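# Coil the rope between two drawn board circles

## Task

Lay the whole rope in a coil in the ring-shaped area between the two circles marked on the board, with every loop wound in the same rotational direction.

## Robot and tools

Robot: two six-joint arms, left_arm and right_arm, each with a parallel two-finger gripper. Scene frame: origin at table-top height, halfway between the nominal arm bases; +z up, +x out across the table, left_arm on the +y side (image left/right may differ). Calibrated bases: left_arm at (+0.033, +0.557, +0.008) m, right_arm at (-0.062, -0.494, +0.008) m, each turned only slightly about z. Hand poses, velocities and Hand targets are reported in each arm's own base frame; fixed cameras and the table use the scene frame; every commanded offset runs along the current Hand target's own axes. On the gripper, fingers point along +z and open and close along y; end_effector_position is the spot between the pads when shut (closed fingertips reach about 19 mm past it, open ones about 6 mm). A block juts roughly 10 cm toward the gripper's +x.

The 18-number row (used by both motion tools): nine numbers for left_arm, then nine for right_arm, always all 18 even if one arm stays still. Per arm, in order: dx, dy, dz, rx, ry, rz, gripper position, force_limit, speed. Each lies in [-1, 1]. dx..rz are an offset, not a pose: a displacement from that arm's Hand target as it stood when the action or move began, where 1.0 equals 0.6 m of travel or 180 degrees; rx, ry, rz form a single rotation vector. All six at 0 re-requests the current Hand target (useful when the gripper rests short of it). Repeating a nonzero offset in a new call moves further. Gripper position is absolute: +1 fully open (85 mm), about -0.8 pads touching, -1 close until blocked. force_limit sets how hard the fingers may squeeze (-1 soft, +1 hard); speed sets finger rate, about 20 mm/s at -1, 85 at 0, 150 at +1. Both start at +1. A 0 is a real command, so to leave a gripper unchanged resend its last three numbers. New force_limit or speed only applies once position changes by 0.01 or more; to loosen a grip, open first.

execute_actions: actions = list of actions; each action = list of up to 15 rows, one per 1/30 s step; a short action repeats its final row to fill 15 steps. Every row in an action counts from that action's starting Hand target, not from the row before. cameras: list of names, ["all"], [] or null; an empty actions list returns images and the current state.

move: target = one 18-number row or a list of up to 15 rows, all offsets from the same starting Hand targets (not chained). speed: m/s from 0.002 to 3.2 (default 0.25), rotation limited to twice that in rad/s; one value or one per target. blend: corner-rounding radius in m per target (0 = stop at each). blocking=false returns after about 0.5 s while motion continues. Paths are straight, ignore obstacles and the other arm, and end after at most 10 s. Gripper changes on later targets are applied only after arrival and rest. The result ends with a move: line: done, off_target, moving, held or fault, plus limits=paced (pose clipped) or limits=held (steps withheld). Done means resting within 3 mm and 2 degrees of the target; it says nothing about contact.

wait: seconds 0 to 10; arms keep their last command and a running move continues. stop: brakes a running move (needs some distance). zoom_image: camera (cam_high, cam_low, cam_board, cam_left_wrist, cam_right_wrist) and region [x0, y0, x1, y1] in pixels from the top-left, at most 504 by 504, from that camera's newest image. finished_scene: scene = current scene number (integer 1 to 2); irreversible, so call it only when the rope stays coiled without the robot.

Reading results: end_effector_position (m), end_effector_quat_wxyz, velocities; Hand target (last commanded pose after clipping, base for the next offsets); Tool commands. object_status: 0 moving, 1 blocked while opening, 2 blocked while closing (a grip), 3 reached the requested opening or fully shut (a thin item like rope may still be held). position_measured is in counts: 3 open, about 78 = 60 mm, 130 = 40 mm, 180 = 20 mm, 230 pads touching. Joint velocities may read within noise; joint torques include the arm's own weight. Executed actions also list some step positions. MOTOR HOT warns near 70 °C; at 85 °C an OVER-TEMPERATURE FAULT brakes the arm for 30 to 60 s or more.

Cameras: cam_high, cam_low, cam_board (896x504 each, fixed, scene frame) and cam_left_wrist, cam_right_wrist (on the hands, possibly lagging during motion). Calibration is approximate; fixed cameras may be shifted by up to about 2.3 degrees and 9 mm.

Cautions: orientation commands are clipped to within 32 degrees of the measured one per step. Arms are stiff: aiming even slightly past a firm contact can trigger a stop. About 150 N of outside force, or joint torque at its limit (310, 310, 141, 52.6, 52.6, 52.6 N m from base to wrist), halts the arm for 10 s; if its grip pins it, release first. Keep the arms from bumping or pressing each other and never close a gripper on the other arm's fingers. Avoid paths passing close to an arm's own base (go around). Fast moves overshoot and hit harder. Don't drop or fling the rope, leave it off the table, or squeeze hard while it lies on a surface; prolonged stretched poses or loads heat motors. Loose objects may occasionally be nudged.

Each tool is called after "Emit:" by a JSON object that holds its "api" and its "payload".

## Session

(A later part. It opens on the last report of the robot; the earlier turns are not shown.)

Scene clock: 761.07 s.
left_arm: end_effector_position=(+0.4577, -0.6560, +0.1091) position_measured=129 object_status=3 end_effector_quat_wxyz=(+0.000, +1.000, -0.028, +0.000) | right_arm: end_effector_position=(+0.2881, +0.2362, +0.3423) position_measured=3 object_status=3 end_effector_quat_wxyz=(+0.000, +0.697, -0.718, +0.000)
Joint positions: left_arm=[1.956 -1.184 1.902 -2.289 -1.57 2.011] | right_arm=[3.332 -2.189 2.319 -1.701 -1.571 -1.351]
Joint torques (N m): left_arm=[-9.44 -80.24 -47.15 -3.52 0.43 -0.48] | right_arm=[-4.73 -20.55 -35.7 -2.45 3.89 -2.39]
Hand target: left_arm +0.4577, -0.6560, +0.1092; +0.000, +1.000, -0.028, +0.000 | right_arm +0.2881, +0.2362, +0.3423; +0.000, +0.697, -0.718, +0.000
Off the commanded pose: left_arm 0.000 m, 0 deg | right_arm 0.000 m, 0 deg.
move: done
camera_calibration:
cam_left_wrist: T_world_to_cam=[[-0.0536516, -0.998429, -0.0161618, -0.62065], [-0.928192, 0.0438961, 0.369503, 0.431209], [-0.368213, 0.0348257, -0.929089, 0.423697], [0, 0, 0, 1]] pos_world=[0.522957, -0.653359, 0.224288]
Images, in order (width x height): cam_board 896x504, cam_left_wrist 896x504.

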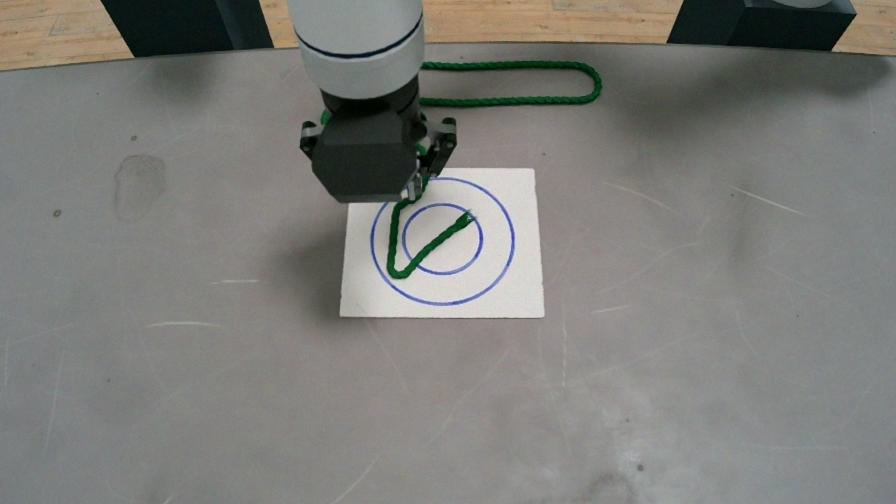

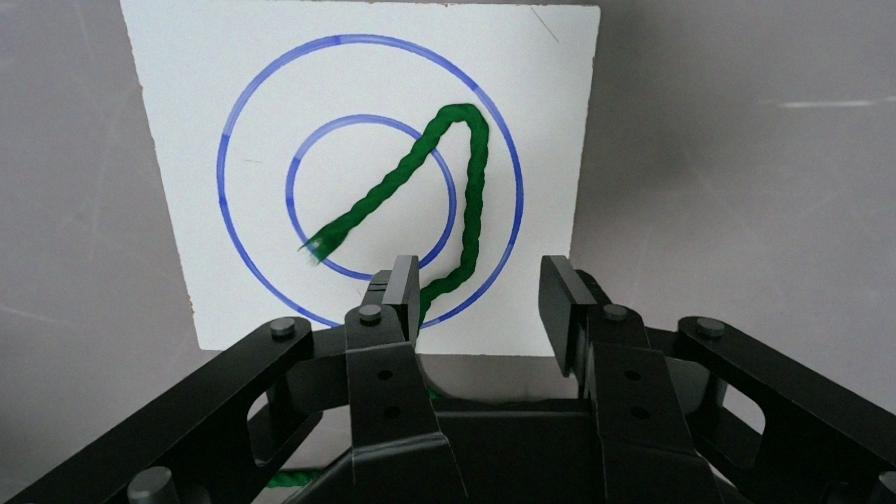

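Emit:
{"api": "move", "payload": {"target": [[0.0253,-0.0677,0.06,0,0,0.2656,-0.2,-1,-0.5,0,0,0,0,0,0,1,1,1],[0.0253,-0.0677,0.1512,0,0,0.2656,-0.2,-1,-0.5,0,0,0,0,0,0,1,1,1]], "speed": 0.1, "cameras": ["cam_board","cam_left_wrist"]}}

Scene clock: 853.70 s.
left_arm: end_effector_position=(+0.4752, -0.6162, +0.0186) position_measured=154 object_status=3 end_effector_quat_wxyz=(+0.000, +0.903, -0.430, +0.000) | right_arm: end_effector_position=(+0.2881, +0.2362, +0.3423) position_measured=3 object_status=3 end_effector_quat_wxyz=(+0.000, +0.697, -0.718, +0.000)
Joint positions: left_arm=[1.997 -1.097 1.988 -2.461 -1.57 2.887] | right_arm=[3.332 -2.189 2.319 -1.701 -1.571 -1.351]
Joint torques (N m): left_arm=[10.02 -56.13 -26.47 -11.19 -1.4 2.04] | right_arm=[-3.87 -22.11 -36.33 -2.39 3.8 -2.21]
Hand target: left_arm +0.4752, -0.6162, +0.0185; +0.000, +0.903, -0.430, +0.000 | right_arm +0.2881, +0.2362, +0.3423; +0.000, +0.697, -0.718, +0.000
Off the commanded pose: left_arm 0.000 m, 0 deg | right_arm 0.000 m, 0 deg.
move: done
camera_calibration:
cam_left_wrist: T_world_to_cam=[[-0.775765, -0.630807, -0.0164728, -0.0118096], [-0.59079, 0.716885, 0.370194, 0.733474], [-0.221712, 0.296915, -0.928808, 0.436588], [0, 0, 0, 1]] pos_world=[0.520964, -0.662896, 0.133785]
Images, in order (width x height): cam_board 896x504, cam_left_wrist 896x504.

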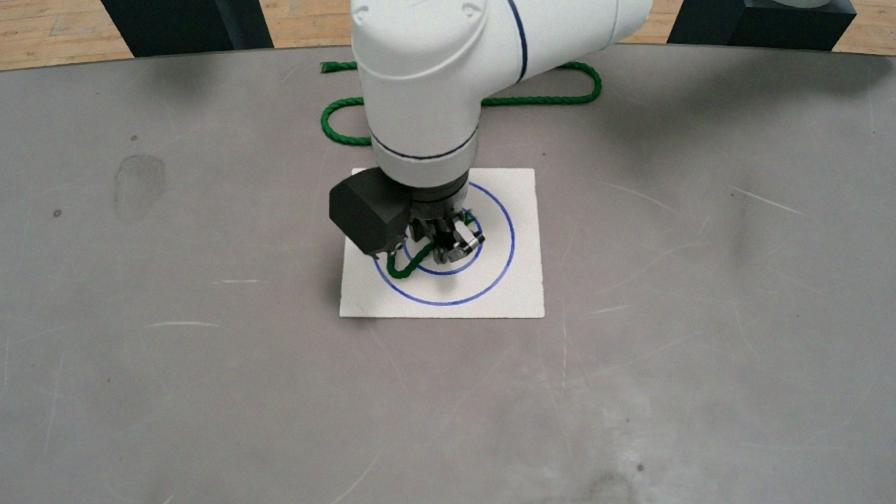

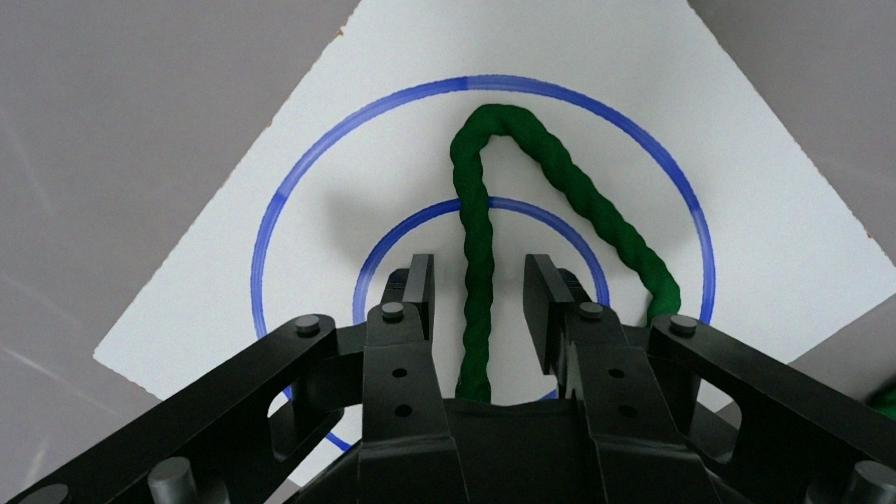

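Emit:
{"api": "move", "payload": {"target": [[0,0,0,0,0,0,-1,-1,-1,0,0,0,0,0,0,1,1,1],[0,0,-0.06,0,0,0,-1,-1,-1,0,0,0,0,0,0,1,1,1],[-0.0065,-0.0839,-0.06,0,0,0.0972,-1,-1,-1,0,0,0,0,0,0,1,1,1],[-0.0065,-0.0839,-0.001,0,0,0.0972,-1,-1,-1,0,0,0,0,0,0,1,1,1]], "speed": 0.08, "cameras": ["cam_board","cam_left_wrist"]}}

Scene clock: 868.63 s.
left_arm: end_effector_position=(+0.5118, -0.5815, +0.0193) position_measured=211 object_status=2 end_effector_quat_wxyz=(+0.000, +0.827, -0.563, +0.000) | right_arm: end_effector_position=(+0.2881, +0.2362, +0.3423) position_measured=3 object_status=3 end_effector_quat_wxyz=(+0.000, +0.697, -0.718, +0.000)
Joint positions: left_arm=[2.061 -1.102 1.995 -2.463 -1.57 3.256] | right_arm=[3.332 -2.189 2.319 -1.701 -1.571 -1.351]
Joint torques (N m): left_arm=[8.81 -50.63 -27.17 -10.67 -1.41 1.82] | right_arm=[-5.45 -21.74 -35.98 -2.34 4 -1.88]
Hand target: left_arm +0.5118, -0.5815, +0.0192; +0.000, +0.827, -0.563, +0.000 | right_arm +0.2881, +0.2362, +0.3423; +0.000, +0.697, -0.718, +0.000
Off the commanded pose: left_arm 0.000 m, 0 deg | right_arm 0.000 m, 0 deg.
move: done
camera_calibration:
cam_left_wrist: T_world_to_cam=[[-0.929532, -0.368371, -0.0165429, 0.269934], [-0.347896, 0.861229, 0.370476, 0.689592], [-0.122225, 0.350124, -0.928695, 0.414985], [0, 0, 0, 1]] pos_world=[0.54154, -0.639758, 0.134383]
Images, in order (width x height): cam_board 896x504, cam_left_wrist 896x504.

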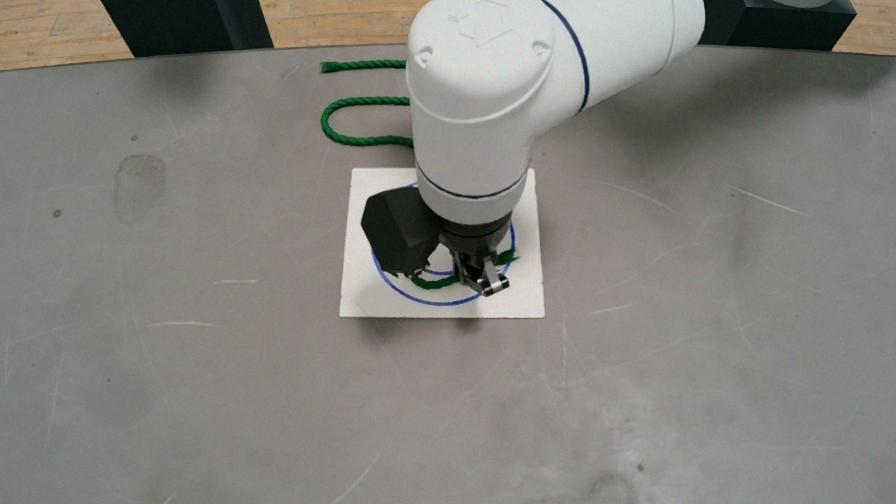

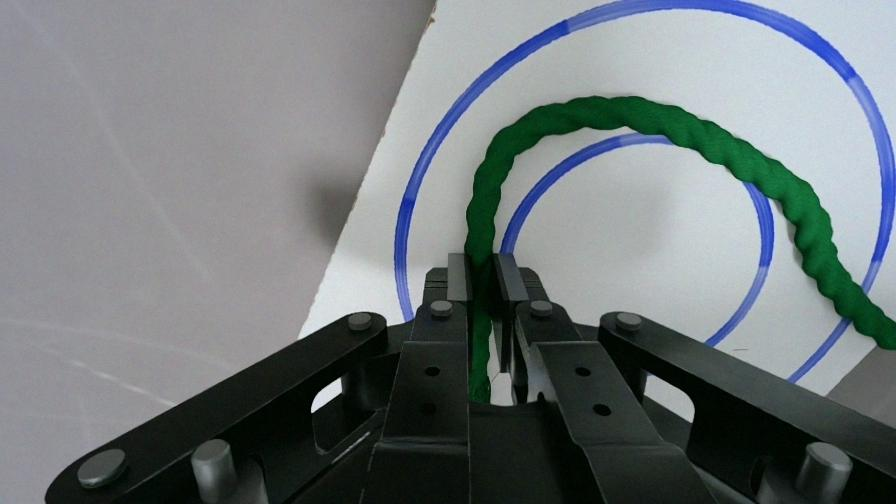

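Emit:
{"api": "move", "payload": {"target": [[0,0,0,0,0,0,-0.2,-1,-0.5,0,0,0,0,0,0,1,1,1],[0,0,-0.13,0,0,0,-0.2,-1,-0.5,0,0,0,0,0,0,1,1,1]], "speed": 0.12, "cameras": ["cam_board","cam_left_wrist"]}}

Scene clock: 876.83 s.
left_arm: end_effector_position=(+0.5118, -0.5815, +0.0970) position_measured=154 object_status=3 end_effector_quat_wxyz=(+0.000, +0.827, -0.563, +0.000) | right_arm: end_effector_position=(+0.2881, +0.2362, +0.3423) position_measured=3 object_status=3 end_effector_quat_wxyz=(+0.000, +0.697, -0.718, +0.000)
Joint positions: left_arm=[2.061 -1.203 1.96 -2.328 -1.57 3.256] | right_arm=[3.332 -2.189 2.319 -1.701 -1.571 -1.351]
Joint torques (N m): left_arm=[-8.98 -73.54 -46.36 -2.05 -0.73 -0.27] | right_arm=[-4.64 -20.55 -36.25 -1.98 3.74 -2.46]
Hand target: left_arm +0.5118, -0.5816, +0.0972; +0.000, +0.827, -0.563, +0.000 | right_arm +0.2881, +0.2362, +0.3423; +0.000, +0.697, -0.718, +0.000
Off the commanded pose: left_arm 0.000 m, 0 deg | right_arm 0.000 m, 0 deg.
move: done
camera_calibration:
cam_left_wrist: T_world_to_cam=[[-0.929521, -0.368401, -0.0164572, 0.271085], [-0.347886, 0.861205, 0.370541, 0.660699], [-0.122335, 0.350151, -0.92867, 0.487297], [0, 0, 0, 1]] pos_world=[0.54144, -0.639758, 0.212183]
Images, in order (width x height): cam_board 896x504, cam_left_wrist 896x504.

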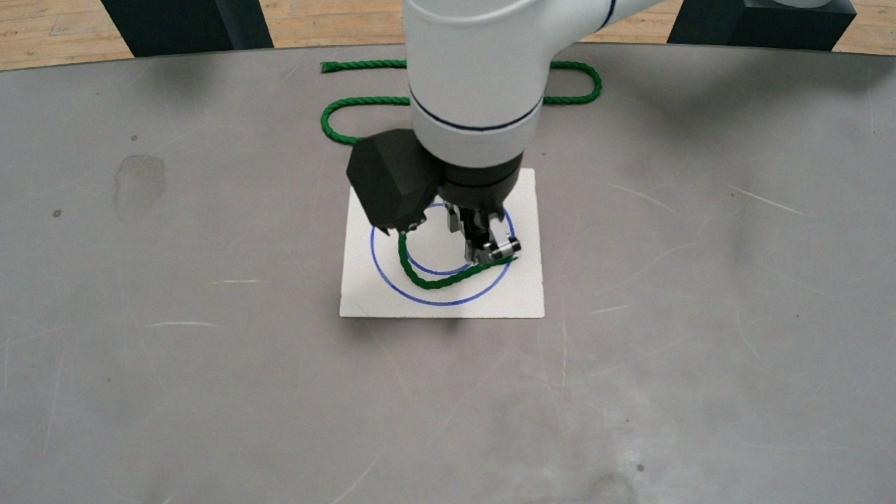

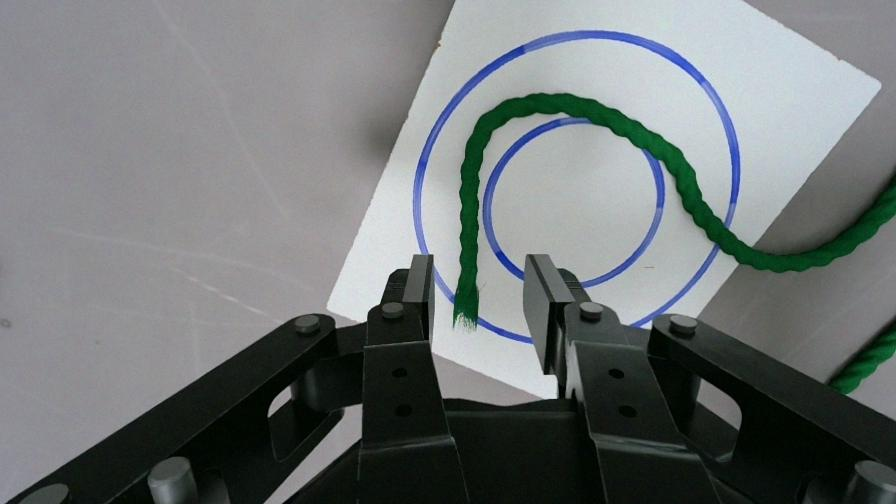

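Emit:
{"api": "move", "payload": {"target": [[-0.0766,-0.0043,0.06,0,0,0,-0.2,-1,-0.5,0,0,0,0,0,0,1,1,1],[-0.0766,-0.0043,0.131,0,0,0,-0.2,-1,-0.5,0,0,0,0,0,0,1,1,1],[-0.0766,-0.0043,0.131,0,0,0,-1,-1,-1,0,0,0,0,0,0,1,1,1],[-0.0766,-0.0043,0.089,0,0,0,-1,-1,-1,0,0,0,0,0,0,1,1,1],[-0.0669,0.0297,0.089,0,0,-0.265,-1,-1,-1,0,0,0,0,0,0,1,1,1],[-0.0669,0.0297,0.13,0,0,-0.265,-1,-1,-1,0,0,0,0,0,0,1,1,1]], "speed": 0.1, "cameras": ["cam_board","cam_left_wrist"]}}

Scene clock: 920.67 s.
left_arm: end_effector_position=(+0.4805, -0.5507, +0.0193) position_measured=211 object_status=2 end_effector_quat_wxyz=(+0.000, +0.984, -0.180, +0.000) | right_arm: end_effector_position=(+0.2881, +0.2362, +0.3423) position_measured=3 object_status=3 end_effector_quat_wxyz=(+0.000, +0.697, -0.718, +0.000)
Joint positions: left_arm=[2.042 -1.152 2.083 -2.501 -1.57 2.405] | right_arm=[3.332 -2.189 2.319 -1.701 -1.571 -1.351]
Joint torques (N m): left_arm=[-4.13 -49.99 -25.41 -11.36 1.2 -0.88] | right_arm=[-3.11 -20.52 -36.3 -2.31 3.66 -1.84]
Hand target: left_arm +0.4805, -0.5507, +0.0191; +0.000, +0.984, -0.180, +0.000 | right_arm +0.2881, +0.2362, +0.3423; +0.000, +0.697, -0.718, +0.000
Off the commanded pose: left_arm 0.000 m, 0 deg | right_arm 0.000 m, 0 deg.
move: done
camera_calibration:
cam_left_wrist: T_world_to_cam=[[-0.353154, -0.935421, -0.0164044, -0.337108], [-0.87138, 0.322492, 0.369725, 0.607015], [-0.340558, 0.144864, -0.928996, 0.3923], [0, 0, 0, 1]] pos_world=[0.543491, -0.567926, 0.134487]
Images, in order (width x height): cam_board 896x504, cam_left_wrist 896x504.

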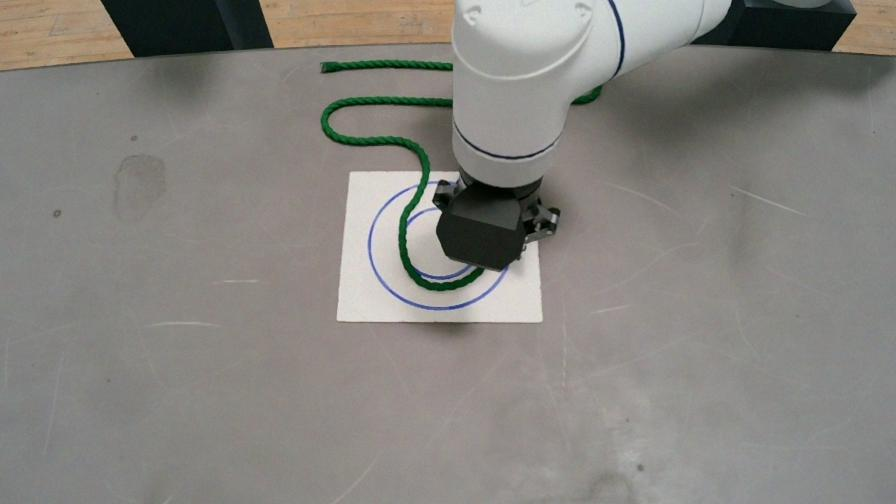

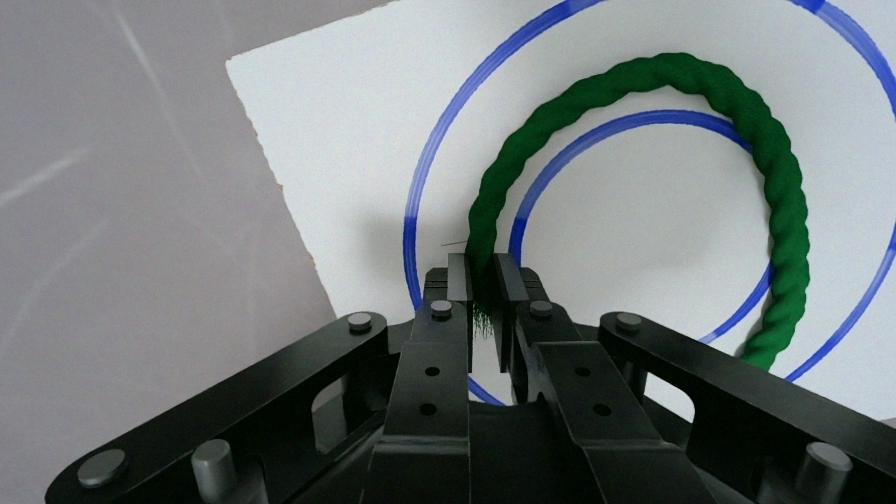

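Emit:
{"api": "move", "payload": {"target": [[0,0,0.0,0,0,0,0.0,-1,-0.5,0,0,0,0,0,0,1,1,1],[0,0,-0.2,0,0,0,0.0,-1,-0.5,0,0,0,0,0,0,1,1,1],[-0.3,-0.25,-0.25,0,0,0,0.0,-1,-0.5,0,0,0,0,0,0,1,1,1]], "speed": 0.15, "blend": [0,0.02,0], "cameras": ["cam_board","cam_high"]}}

Emit:
{"api": "zoom_image", "payload": {"camera": "cam_board", "region": [300, 50, 620, 330]}}

Scene clock: 936.60 s.
left_arm: end_effector_position=(+0.3653, -0.3468, +0.1691) position_measured=129 object_status=3 end_effector_quat_wxyz=(+0.000, +0.984, -0.180, +0.000) end_effector_velocity=(+0.000, +0.000, +0.002) end_effector_angular_velocity=(-0.005, -0.003, +0.000) | right_arm: end_effector_position=(+0.2881, +0.2362, +0.3423) position_measured=3 object_status=3 end_effector_quat_wxyz=(+0.000, +0.697, -0.718, +0.000)
Joint positions: left_arm=[2.021 -1.726 2.394 -2.239 -1.57 2.384] | right_arm=[3.332 -2.189 2.319 -1.701 -1.571 -1.351]
Joint velocities: left_arm=[0 -0.005 0.001 -0.001 0.001 0] | right_arm=[within noise]
Joint torques (N m): left_arm=[-10.74 -44.19 -35.31 -2.08 0.87 -0.76] | right_arm=[-2.15 -19.72 -37.32 -2.2 3.75 -1.99]
Hand target: left_arm +0.3652, -0.3467, +0.1692; +0.000, +0.984, -0.180, +0.000 | right_arm +0.2881, +0.2362, +0.3423; +0.000, +0.697, -0.718, +0.000
Off the commanded pose: left_arm 0.000 m, 0 deg | right_arm 0.000 m, 0 deg.
move: done
Images, in order (width x height): cam_high 896x504, cam_board 896x504.

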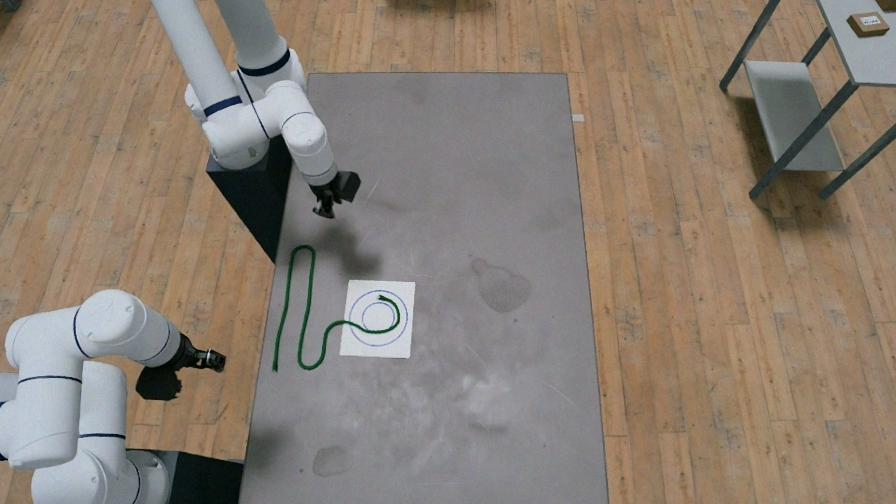

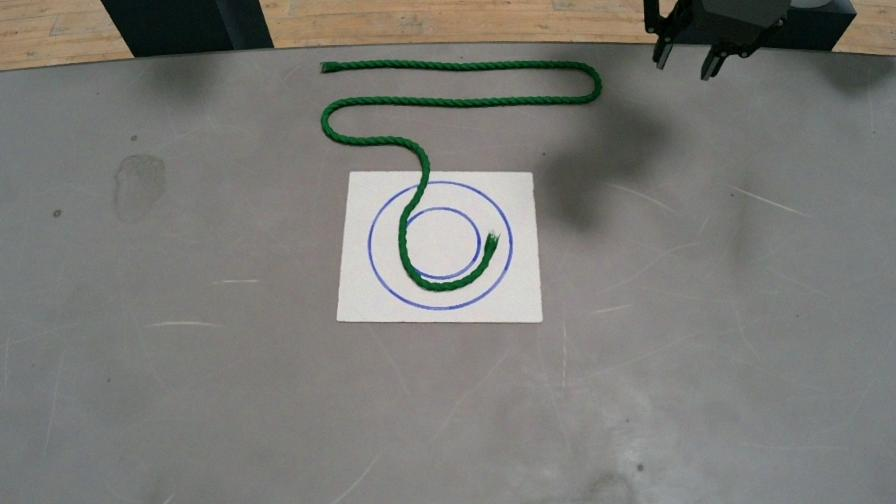

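Scaled by 1.575.

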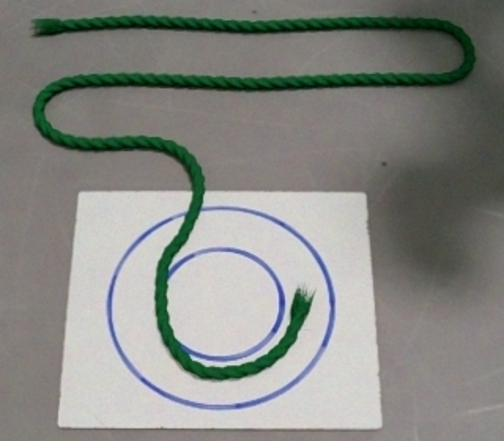

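Emit:
{"api": "move", "payload": {"target": [[0.31558,0.37627,0.15,0,0,-0.0533,-0.8,-1,-0.5,0,0,0,0,0,0,1,1,1],[0.31558,0.37627,0.2545,0,0,-0.0533,-0.8,-1,-0.5,0,0,0,0,0,0,1,1,1],[0.32017,0.40333,0.2545,0,0,-0.0533,-0.8,-1,-0.5,0,0,0,0,0,0,1,1,1]], "speed": [0.2,0.08,0.03], "cameras": ["cam_board","cam_left_wrist"]}}

Scene clock: 1033.97 s.
left_arm: end_effector_position=(+0.4592, -0.6409, +0.0164) position_measured=229 object_status=3 end_effector_quat_wxyz=(+0.000, +0.995, -0.097, +0.000) | right_arm: end_effector_position=(+0.2881, +0.2362, +0.3423) position_measured=3 object_status=3 end_effector_quat_wxyz=(+0.000, +0.697, -0.718, +0.000)
Joint positions: left_arm=[1.965 -1.082 1.967 -2.456 -1.57 2.16] | right_arm=[3.332 -2.189 2.319 -1.701 -1.571 -1.351]
Joint torques (N m): left_arm=[-14.57 -39.03 -30.47 0.43 -1.04 -0.19] | right_arm=[-5.27 -19.64 -37.42 -2.78 3.77 -1.9]
Hand target: left_arm +0.4592, -0.6410, +0.0164; +0.000, +0.995, -0.097, +0.000 | right_arm +0.2881, +0.2362, +0.3423; +0.000, +0.697, -0.718, +0.000
Off the commanded pose: left_arm 0.000 m, 0 deg | right_arm 0.000 m, 0 deg.
move: done
camera_calibration:
cam_left_wrist: T_world_to_cam=[[-0.192225, -0.981217, -0.0161975, -0.532283], [-0.913002, 0.172761, 0.369569, 0.541808], [-0.359829, 0.0858289, -0.929062, 0.36644], [0, 0, 0, 1]] pos_world=[0.524209, -0.647339, 0.131588]
Images, in order (width x height): cam_board 896x504, cam_left_wrist 896x504.

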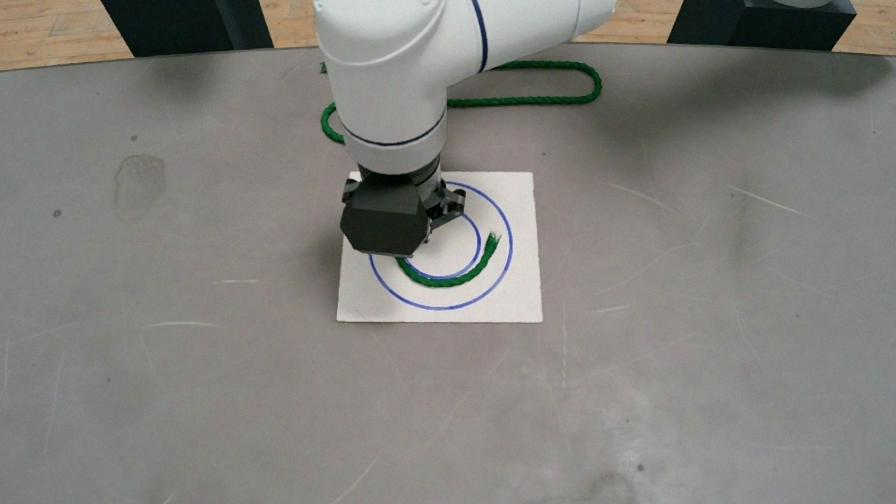

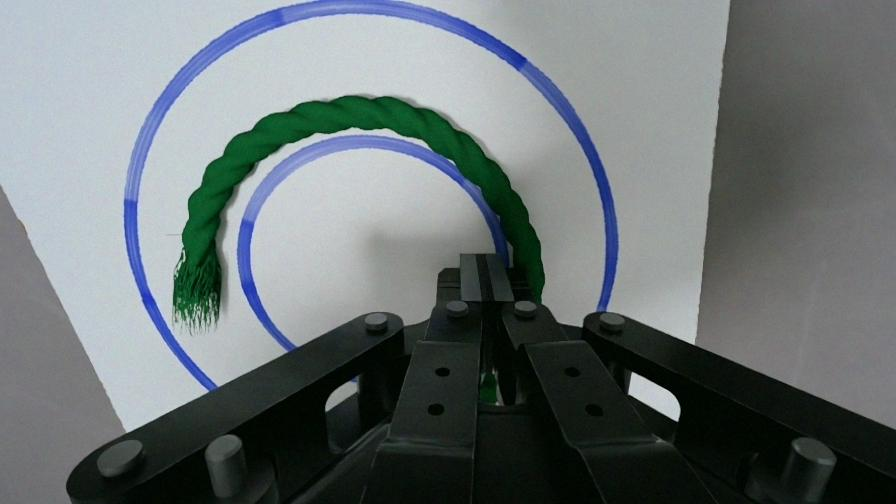

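Emit:
{"api": "move", "payload": {"target": [[0,-0.0107,0,0,0,0,-0.8,-1,-0.5,0,0,0,0,0,0,1,1,1],[0.0295,-0.0203,0,0,0,-0.2,-0.8,-1,-0.5,0,0,0,0,0,0,1,1,1],[0.0372,-0.0094,0,0,0,-0.2,-0.8,-1,-0.5,0,0,0,0,0,0,1,1,1],[0.0274,-0.023,0,0,0,-0.2,-0.8,-1,-0.5,0,0,0,0,0,0,1,1,1],[-0.0247,-0.0213,0,0,0,0.178,-0.8,-1,-0.5,0,0,0,0,0,0,1,1,1],[-0.0327,-0.0085,0,0,0,0.178,-0.8,-1,-0.5,0,0,0,0,0,0,1,1,1]], "speed": [0.04,0.2,0.03,0.06,0.2,0.03], "cameras": ["cam_left_wrist"]}}

Emit:
{"api": "move", "payload": {"target": [[0,-0.018,0,0,0,0,-0.8,-1,-0.5,0,0,0,0,0,0,1,1,1],[0,-0.018,-0.2,0,0,0,-0.8,-1,-0.5,0,0,0,0,0,0,1,1,1],[-0.2,-0.4,-0.3,0,0,0,-0.8,-1,-0.5,0,0,0,0,0,0,1,1,1]], "speed": [0.05,0.15,0.25], "blend": [0,0.03,0], "cameras": ["cam_board","cam_high"]}}

Emit:
{"api": "zoom_image", "payload": {"camera": "cam_board", "region": [300, 50, 620, 330]}}

Scene clock: 1065.00 s.
left_arm: end_effector_position=(+0.4411, -0.6321, +0.0164) position_measured=229 object_status=3 end_effector_quat_wxyz=(+0.000, +0.930, -0.368, +0.000) | right_arm: end_effector_position=(+0.2881, +0.2362, +0.3423) position_measured=3 object_status=3 end_effector_quat_wxyz=(+0.000, +0.697, -0.718, +0.000)
Joint positions: left_arm=[1.947 -1.102 2.004 -2.472 -1.57 2.701] | right_arm=[3.332 -2.189 2.319 -1.701 -1.571 -1.351]
Joint torques (N m): left_arm=[-15.78 -41.4 -29.82 0.21 -1.61 -1.77] | right_arm=[-5.4 -20.06 -36.89 -2.45 3.52 -1.5]
Hand target: left_arm +0.4410, -0.6322, +0.0164; +0.000, +0.930, -0.368, +0.000 | right_arm +0.2881, +0.2362, +0.3423; +0.000, +0.697, -0.718, +0.000
Off the commanded pose: left_arm 0.000 m, 0 deg | right_arm 0.000 m, 0 deg.
move: done
camera_calibration:
cam_left_wrist: T_world_to_cam=[[-0.683464, -0.729798, -0.0164693, -0.151534], [-0.682245, 0.63058, 0.370014, 0.711343], [-0.259651, 0.264128, -0.92888, 0.427706], [0, 0, 0, 1]] pos_world=[0.492796, -0.672117, 0.131585]
Images, in order (width x height): cam_left_wrist 896x504.

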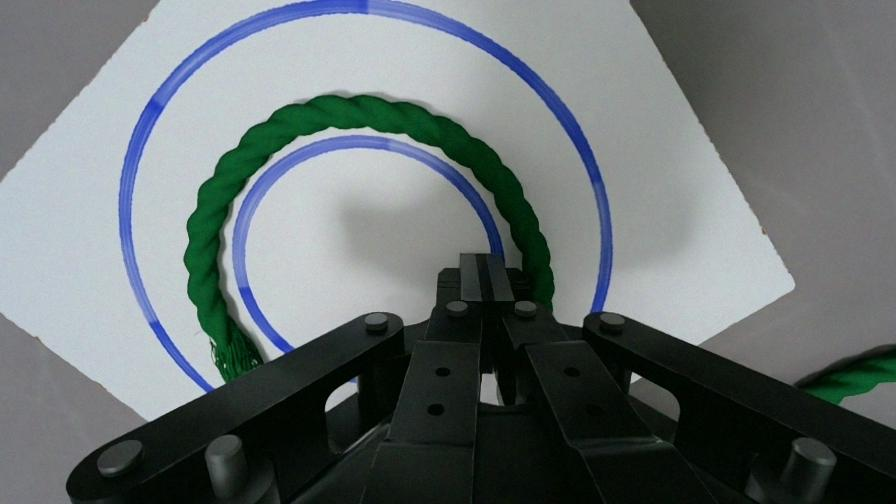

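Scene clock: 1068.07 s.
left_arm: end_effector_position=(+0.5176, -0.3754, +0.1965) position_measured=229 object_status=3 end_effector_quat_wxyz=(+0.000, +0.930, -0.368, +0.000) | right_arm: end_effector_position=(+0.2881, +0.2362, +0.3423) position_measured=3 object_status=3 end_effector_quat_wxyz=(+0.000, +0.697, -0.718, +0.000)
Joint positions: left_arm=[2.232 -1.518 2.141 -2.193 -1.57 2.986] | right_arm=[3.332 -2.189 2.319 -1.701 -1.571 -1.351]
Joint torques (N m): left_arm=[8.72 -52.39 -36.08 -2.18 -1.75 1.81] | right_arm=[-3.91 -22.91 -38.36 -2.93 4.23 -1.22]
Hand target: left_arm +0.5177, -0.3752, +0.1966; +0.000, +0.930, -0.368, +0.000 | right_arm +0.2881, +0.2362, +0.3423; +0.000, +0.697, -0.718, +0.000
Off the commanded pose: left_arm 0.000 m, 0 deg | right_arm 0.000 m, 0 deg.
move: done
Images, in order (width x height): cam_high 896x504, cam_board 896x504.

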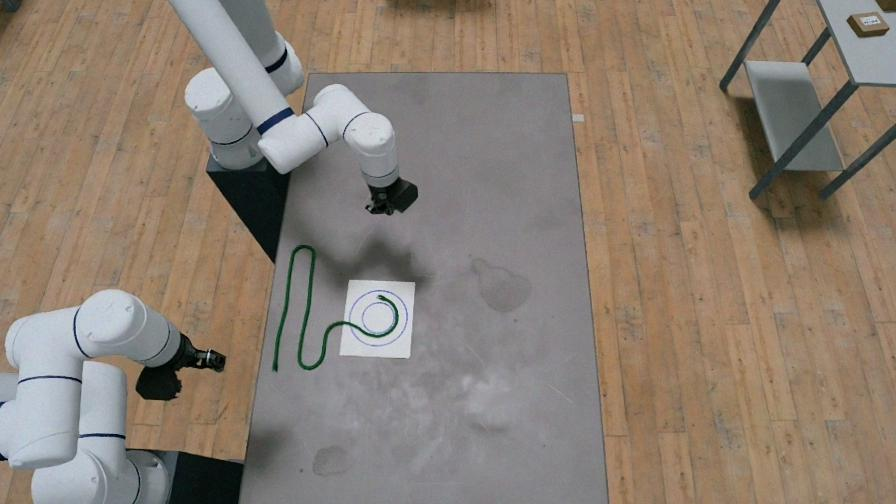

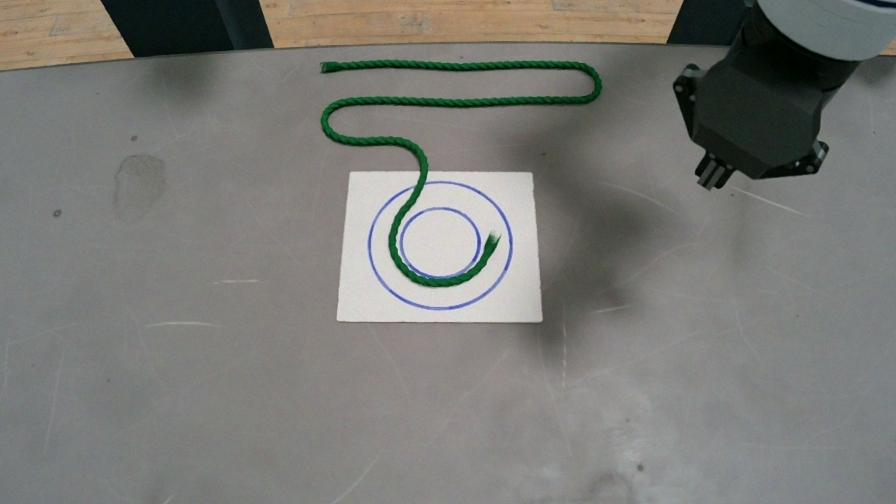

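Scaled by 1.575.

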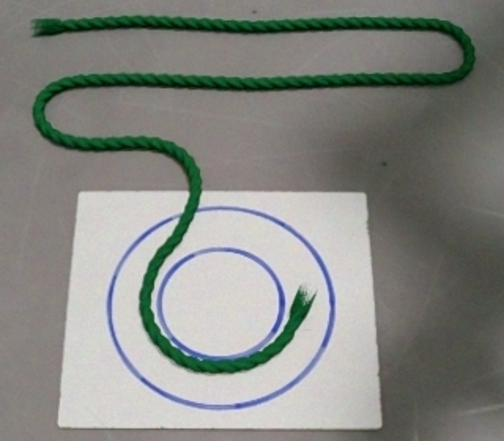

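Emit:
{"api": "move", "payload": {"target": [0,0,0,0,0,0,-0.8,-1,-0.5,-0.1547,-0.0786,0.3338,0,0,0,0.1,-1,-0.5], "speed": 0.2, "cameras": ["cam_right_wrist","cam_board"]}}

Scene clock: 1082.33 s.
left_arm: end_effector_position=(+0.5177, -0.3752, +0.1966) position_measured=229 object_status=3 end_effector_quat_wxyz=(+0.000, +0.930, -0.368, +0.000) | right_arm: end_effector_position=(+0.3379, +0.3275, +0.1420) position_measured=117 object_status=3 end_effector_quat_wxyz=(+0.000, +0.697, -0.718, +0.000)
Joint positions: left_arm=[2.233 -1.518 2.141 -2.193 -1.57 2.987] | right_arm=[3.525 -1.75 2.474 -2.295 -1.571 -1.158]
Joint torques (N m): left_arm=[10.17 -54.93 -36.58 -2.06 -1.76 2.18] | right_arm=[9.66 -12.8 -26.14 -7.53 -2.87 4.29]
Hand target: left_arm +0.5177, -0.3752, +0.1966; +0.000, +0.930, -0.368, +0.000 | right_arm +0.3379, +0.3275, +0.1419; +0.000, +0.697, -0.718, +0.000
Off the commanded pose: left_arm 0.000 m, 0 deg | right_arm 0.000 m, 0 deg.
move: done
camera_calibration:
cam_right_wrist: T_world_to_cam=[[-0.999274, 0.0349027, -0.0152638, 0.341579], [0.0280764, 0.945591, 0.324144, -0.345542], [0.0257468, 0.32348, -0.945885, 0.145159], [0, 0, 0, 1]] pos_world=[0.347296, 0.267863, 0.254523]
Images, in order (width x height): cam_board 896x504, cam_right_wrist 896x504.

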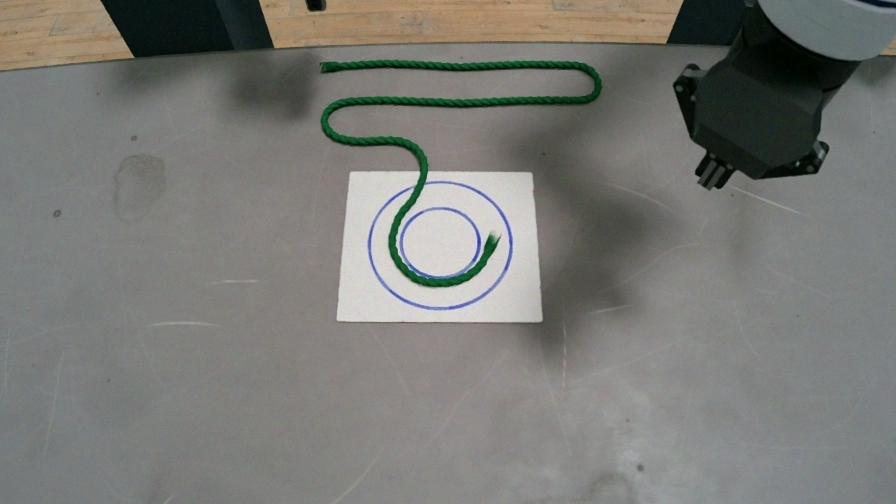

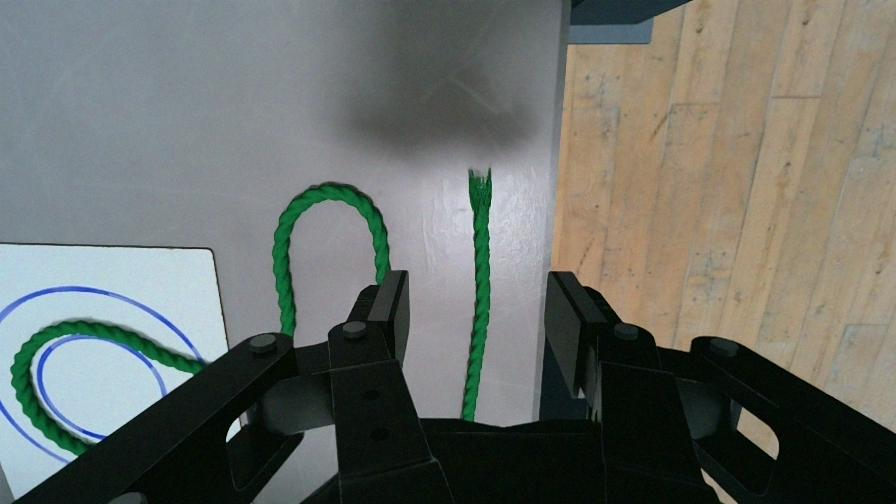

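Emit:
{"api": "move", "payload": {"target": [0,0,0,0,0,0,-0.8,-1,-0.5,0.005,0.015,0.1533,0,0,0,0.1,-1,-0.5], "speed": 0.12, "cameras": ["cam_right_wrist","cam_board","cam_low"]}}

Emit:
{"api": "zoom_image", "payload": {"camera": "cam_low", "region": [320, 180, 480, 300]}}

Scene clock: 1117.07 s.
left_arm: end_effector_position=(+0.5177, -0.3752, +0.1966) position_measured=229 object_status=3 end_effector_quat_wxyz=(+0.000, +0.930, -0.368, +0.000) | right_arm: end_effector_position=(+0.3288, +0.3248, +0.0500) position_measured=117 object_status=3 end_effector_quat_wxyz=(+0.000, +0.697, -0.718, +0.000)
Joint positions: left_arm=[2.233 -1.518 2.141 -2.193 -1.57 2.987] | right_arm=[3.527 -1.571 2.57 -2.569 -1.571 -1.156]
Joint torques (N m): left_arm=[9.66 -54.91 -36.43 -2.14 -1.59 1.83] | right_arm=[12.29 -22.56 -17.46 -7.72 -0.94 4.42]
Hand target: left_arm +0.5177, -0.3752, +0.1966; +0.000, +0.930, -0.368, +0.000 | right_arm +0.3288, +0.3248, +0.0499; +0.000, +0.697, -0.718, +0.000
Off the commanded pose: left_arm 0.000 m, 0 deg | right_arm 0.000 m, 0 deg.
move: done
camera_calibration:
cam_right_wrist: T_world_to_cam=[[-0.999274, 0.0349033, -0.0152602, 0.331175], [0.0280757, 0.94556, 0.324233, -0.312919], [0.0257462, 0.323569, -0.945854, 0.059217], [0, 0, 0, 1]] pos_world=[0.338196, 0.265164, 0.162523]
Images, in order (width x height): cam_low 896x504, cam_board 896x504, cam_right_wrist 896x504.

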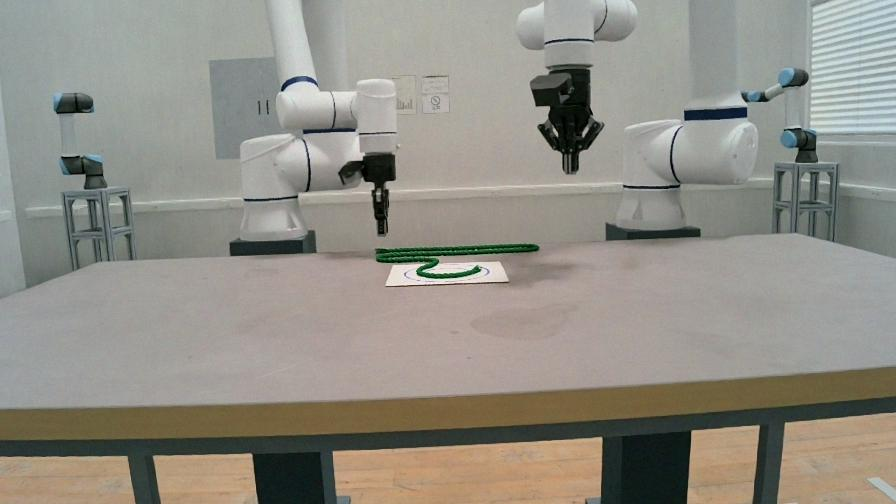

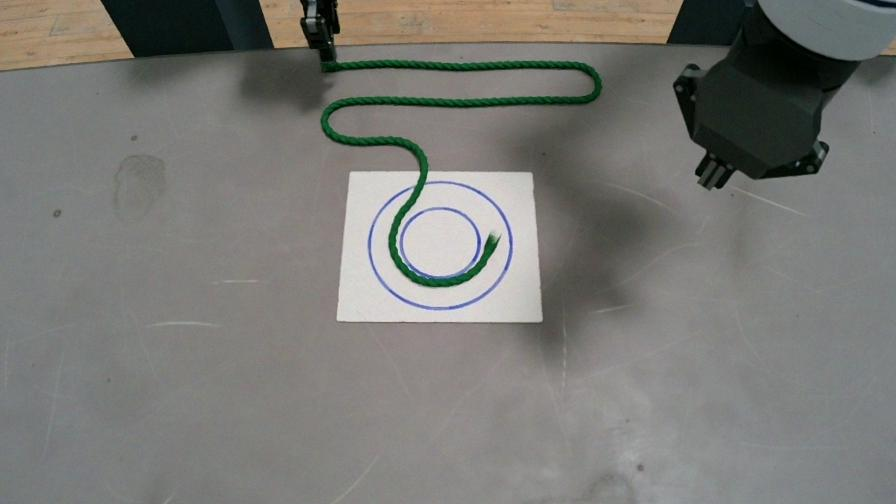

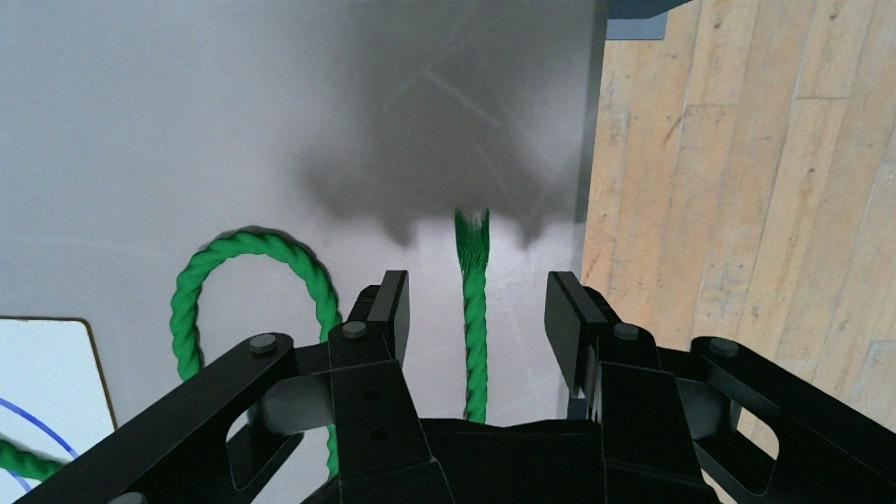

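Scaled by 3.150.

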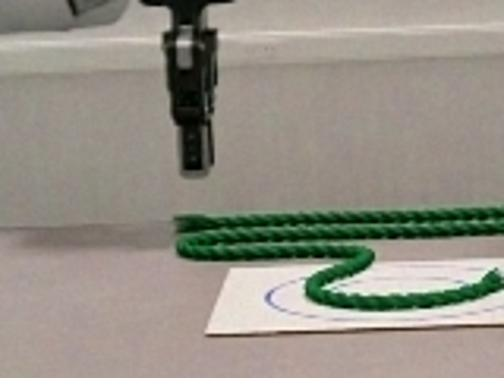

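Emit:
{"api": "move", "payload": {"target": [[0,0,0,0,0,0,-0.8,-1,-0.5,0,0,0.0605,0,0,0,0.1,-1,-0.5],[0,0,0,0,0,0,-0.8,-1,-0.5,0,0,0.0605,0,0,0,-1,-1,-1]], "speed": 0.06, "cameras": ["cam_right_wrist"]}}

Scene clock: 1134.37 s.
left_arm: end_effector_position=(+0.5177, -0.3752, +0.1966) position_measured=229 object_status=3 end_effector_quat_wxyz=(+0.000, +0.930, -0.368, +0.000) | right_arm: end_effector_position=(+0.3288, +0.3247, +0.0136) position_measured=213 object_status=0 end_effector_quat_wxyz=(+0.000, +0.697, -0.718, +0.000)
Joint positions: left_arm=[2.233 -1.518 2.141 -2.193 -1.57 2.987] | right_arm=[3.527 -1.474 2.593 -2.689 -1.571 -1.156]
Joint torques (N m): left_arm=[9.54 -54.93 -37.36 -2.29 -1.82 1.84] | right_arm=[7.83 -29.19 -12.7 -6.86 -0.97 4.01]
Hand target: left_arm +0.5177, -0.3752, +0.1966; +0.000, +0.930, -0.368, +0.000 | right_arm +0.3288, +0.3247, +0.0136; +0.000, +0.697, -0.718, +0.000
Off the commanded pose: left_arm 0.000 m, 0 deg | right_arm 0.000 m, 0 deg.
move: done
camera_calibration:
cam_right_wrist: T_world_to_cam=[[-0.999274, 0.0349027, -0.0152638, 0.33062], [0.0280764, 0.945591, 0.324144, -0.301113], [0.0257468, 0.32348, -0.945885, 0.0248152], [0, 0, 0, 1]] pos_world=[0.338196, 0.265163, 0.126123]
Images, in order (width x height): cam_right_wrist 896x504.

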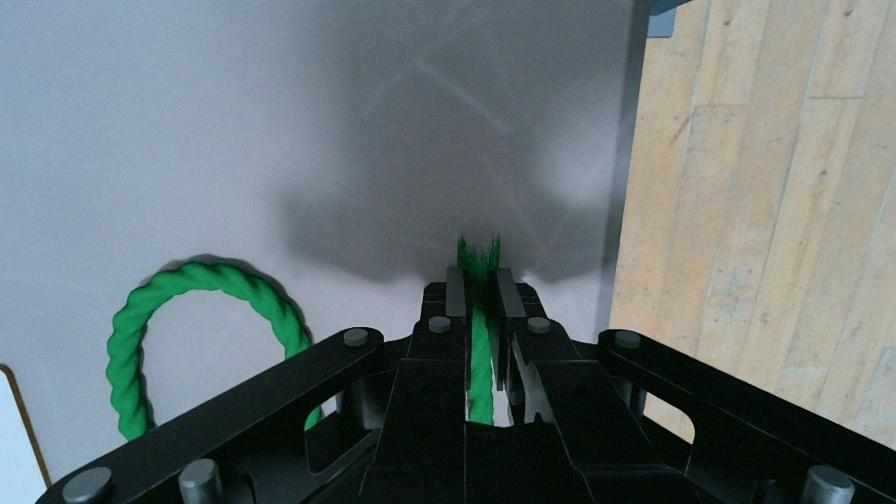

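Emit:
{"api": "move", "payload": {"target": [-0.518,-0.3041,-0.1723,0,0,0,-0.8,-1,-0.5,0,0,0,0,0,0,-1,-1,-1], "speed": 0.25, "cameras": ["cam_high"]}}

Scene clock: 1256.90 s.
left_arm: end_effector_position=(+0.4160, -0.0296, +0.3000) position_measured=229 object_status=3 end_effector_quat_wxyz=(+0.000, +0.930, -0.368, +0.000) | right_arm: end_effector_position=(+0.3288, +0.3247, +0.0136) position_measured=213 object_status=2 end_effector_quat_wxyz=(+0.000, +0.697, -0.718, +0.000)
Joint positions: left_arm=[2.63 -2.061 2.341 -1.851 -1.57 3.384] | right_arm=[3.527 -1.474 2.593 -2.689 -1.571 -1.156]
Joint torques (N m): left_arm=[9.7 -17.74 -57.57 -1.87 -1.69 1.44] | right_arm=[8.79 -31.83 -13.36 -4.17 -1.17 4.04]
Hand target: left_arm +0.4160, -0.0295, +0.3001; +0.000, +0.930, -0.368, +0.000 | right_arm +0.3288, +0.3247, +0.0136; +0.000, +0.697, -0.718, +0.000
Off the commanded pose: left_arm 0.000 m, 0 deg | right_arm 0.000 m, 0 deg.
move: done
Images, in order (width x height): cam_high 896x504.

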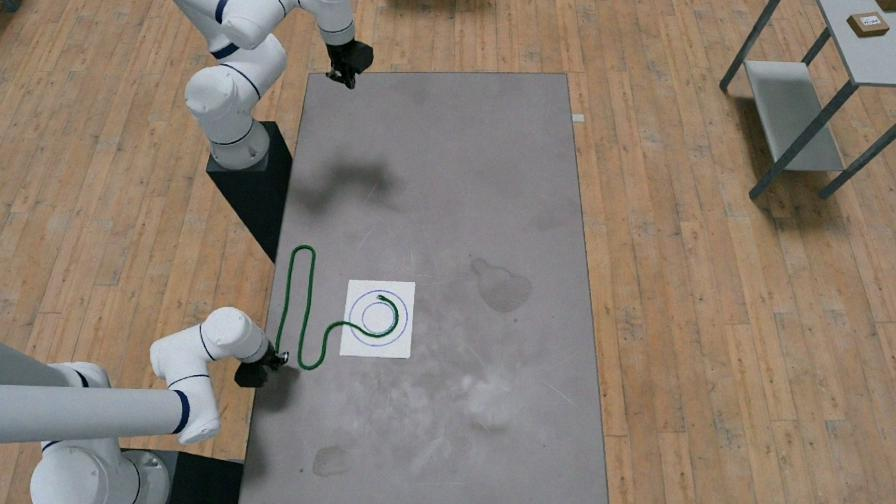

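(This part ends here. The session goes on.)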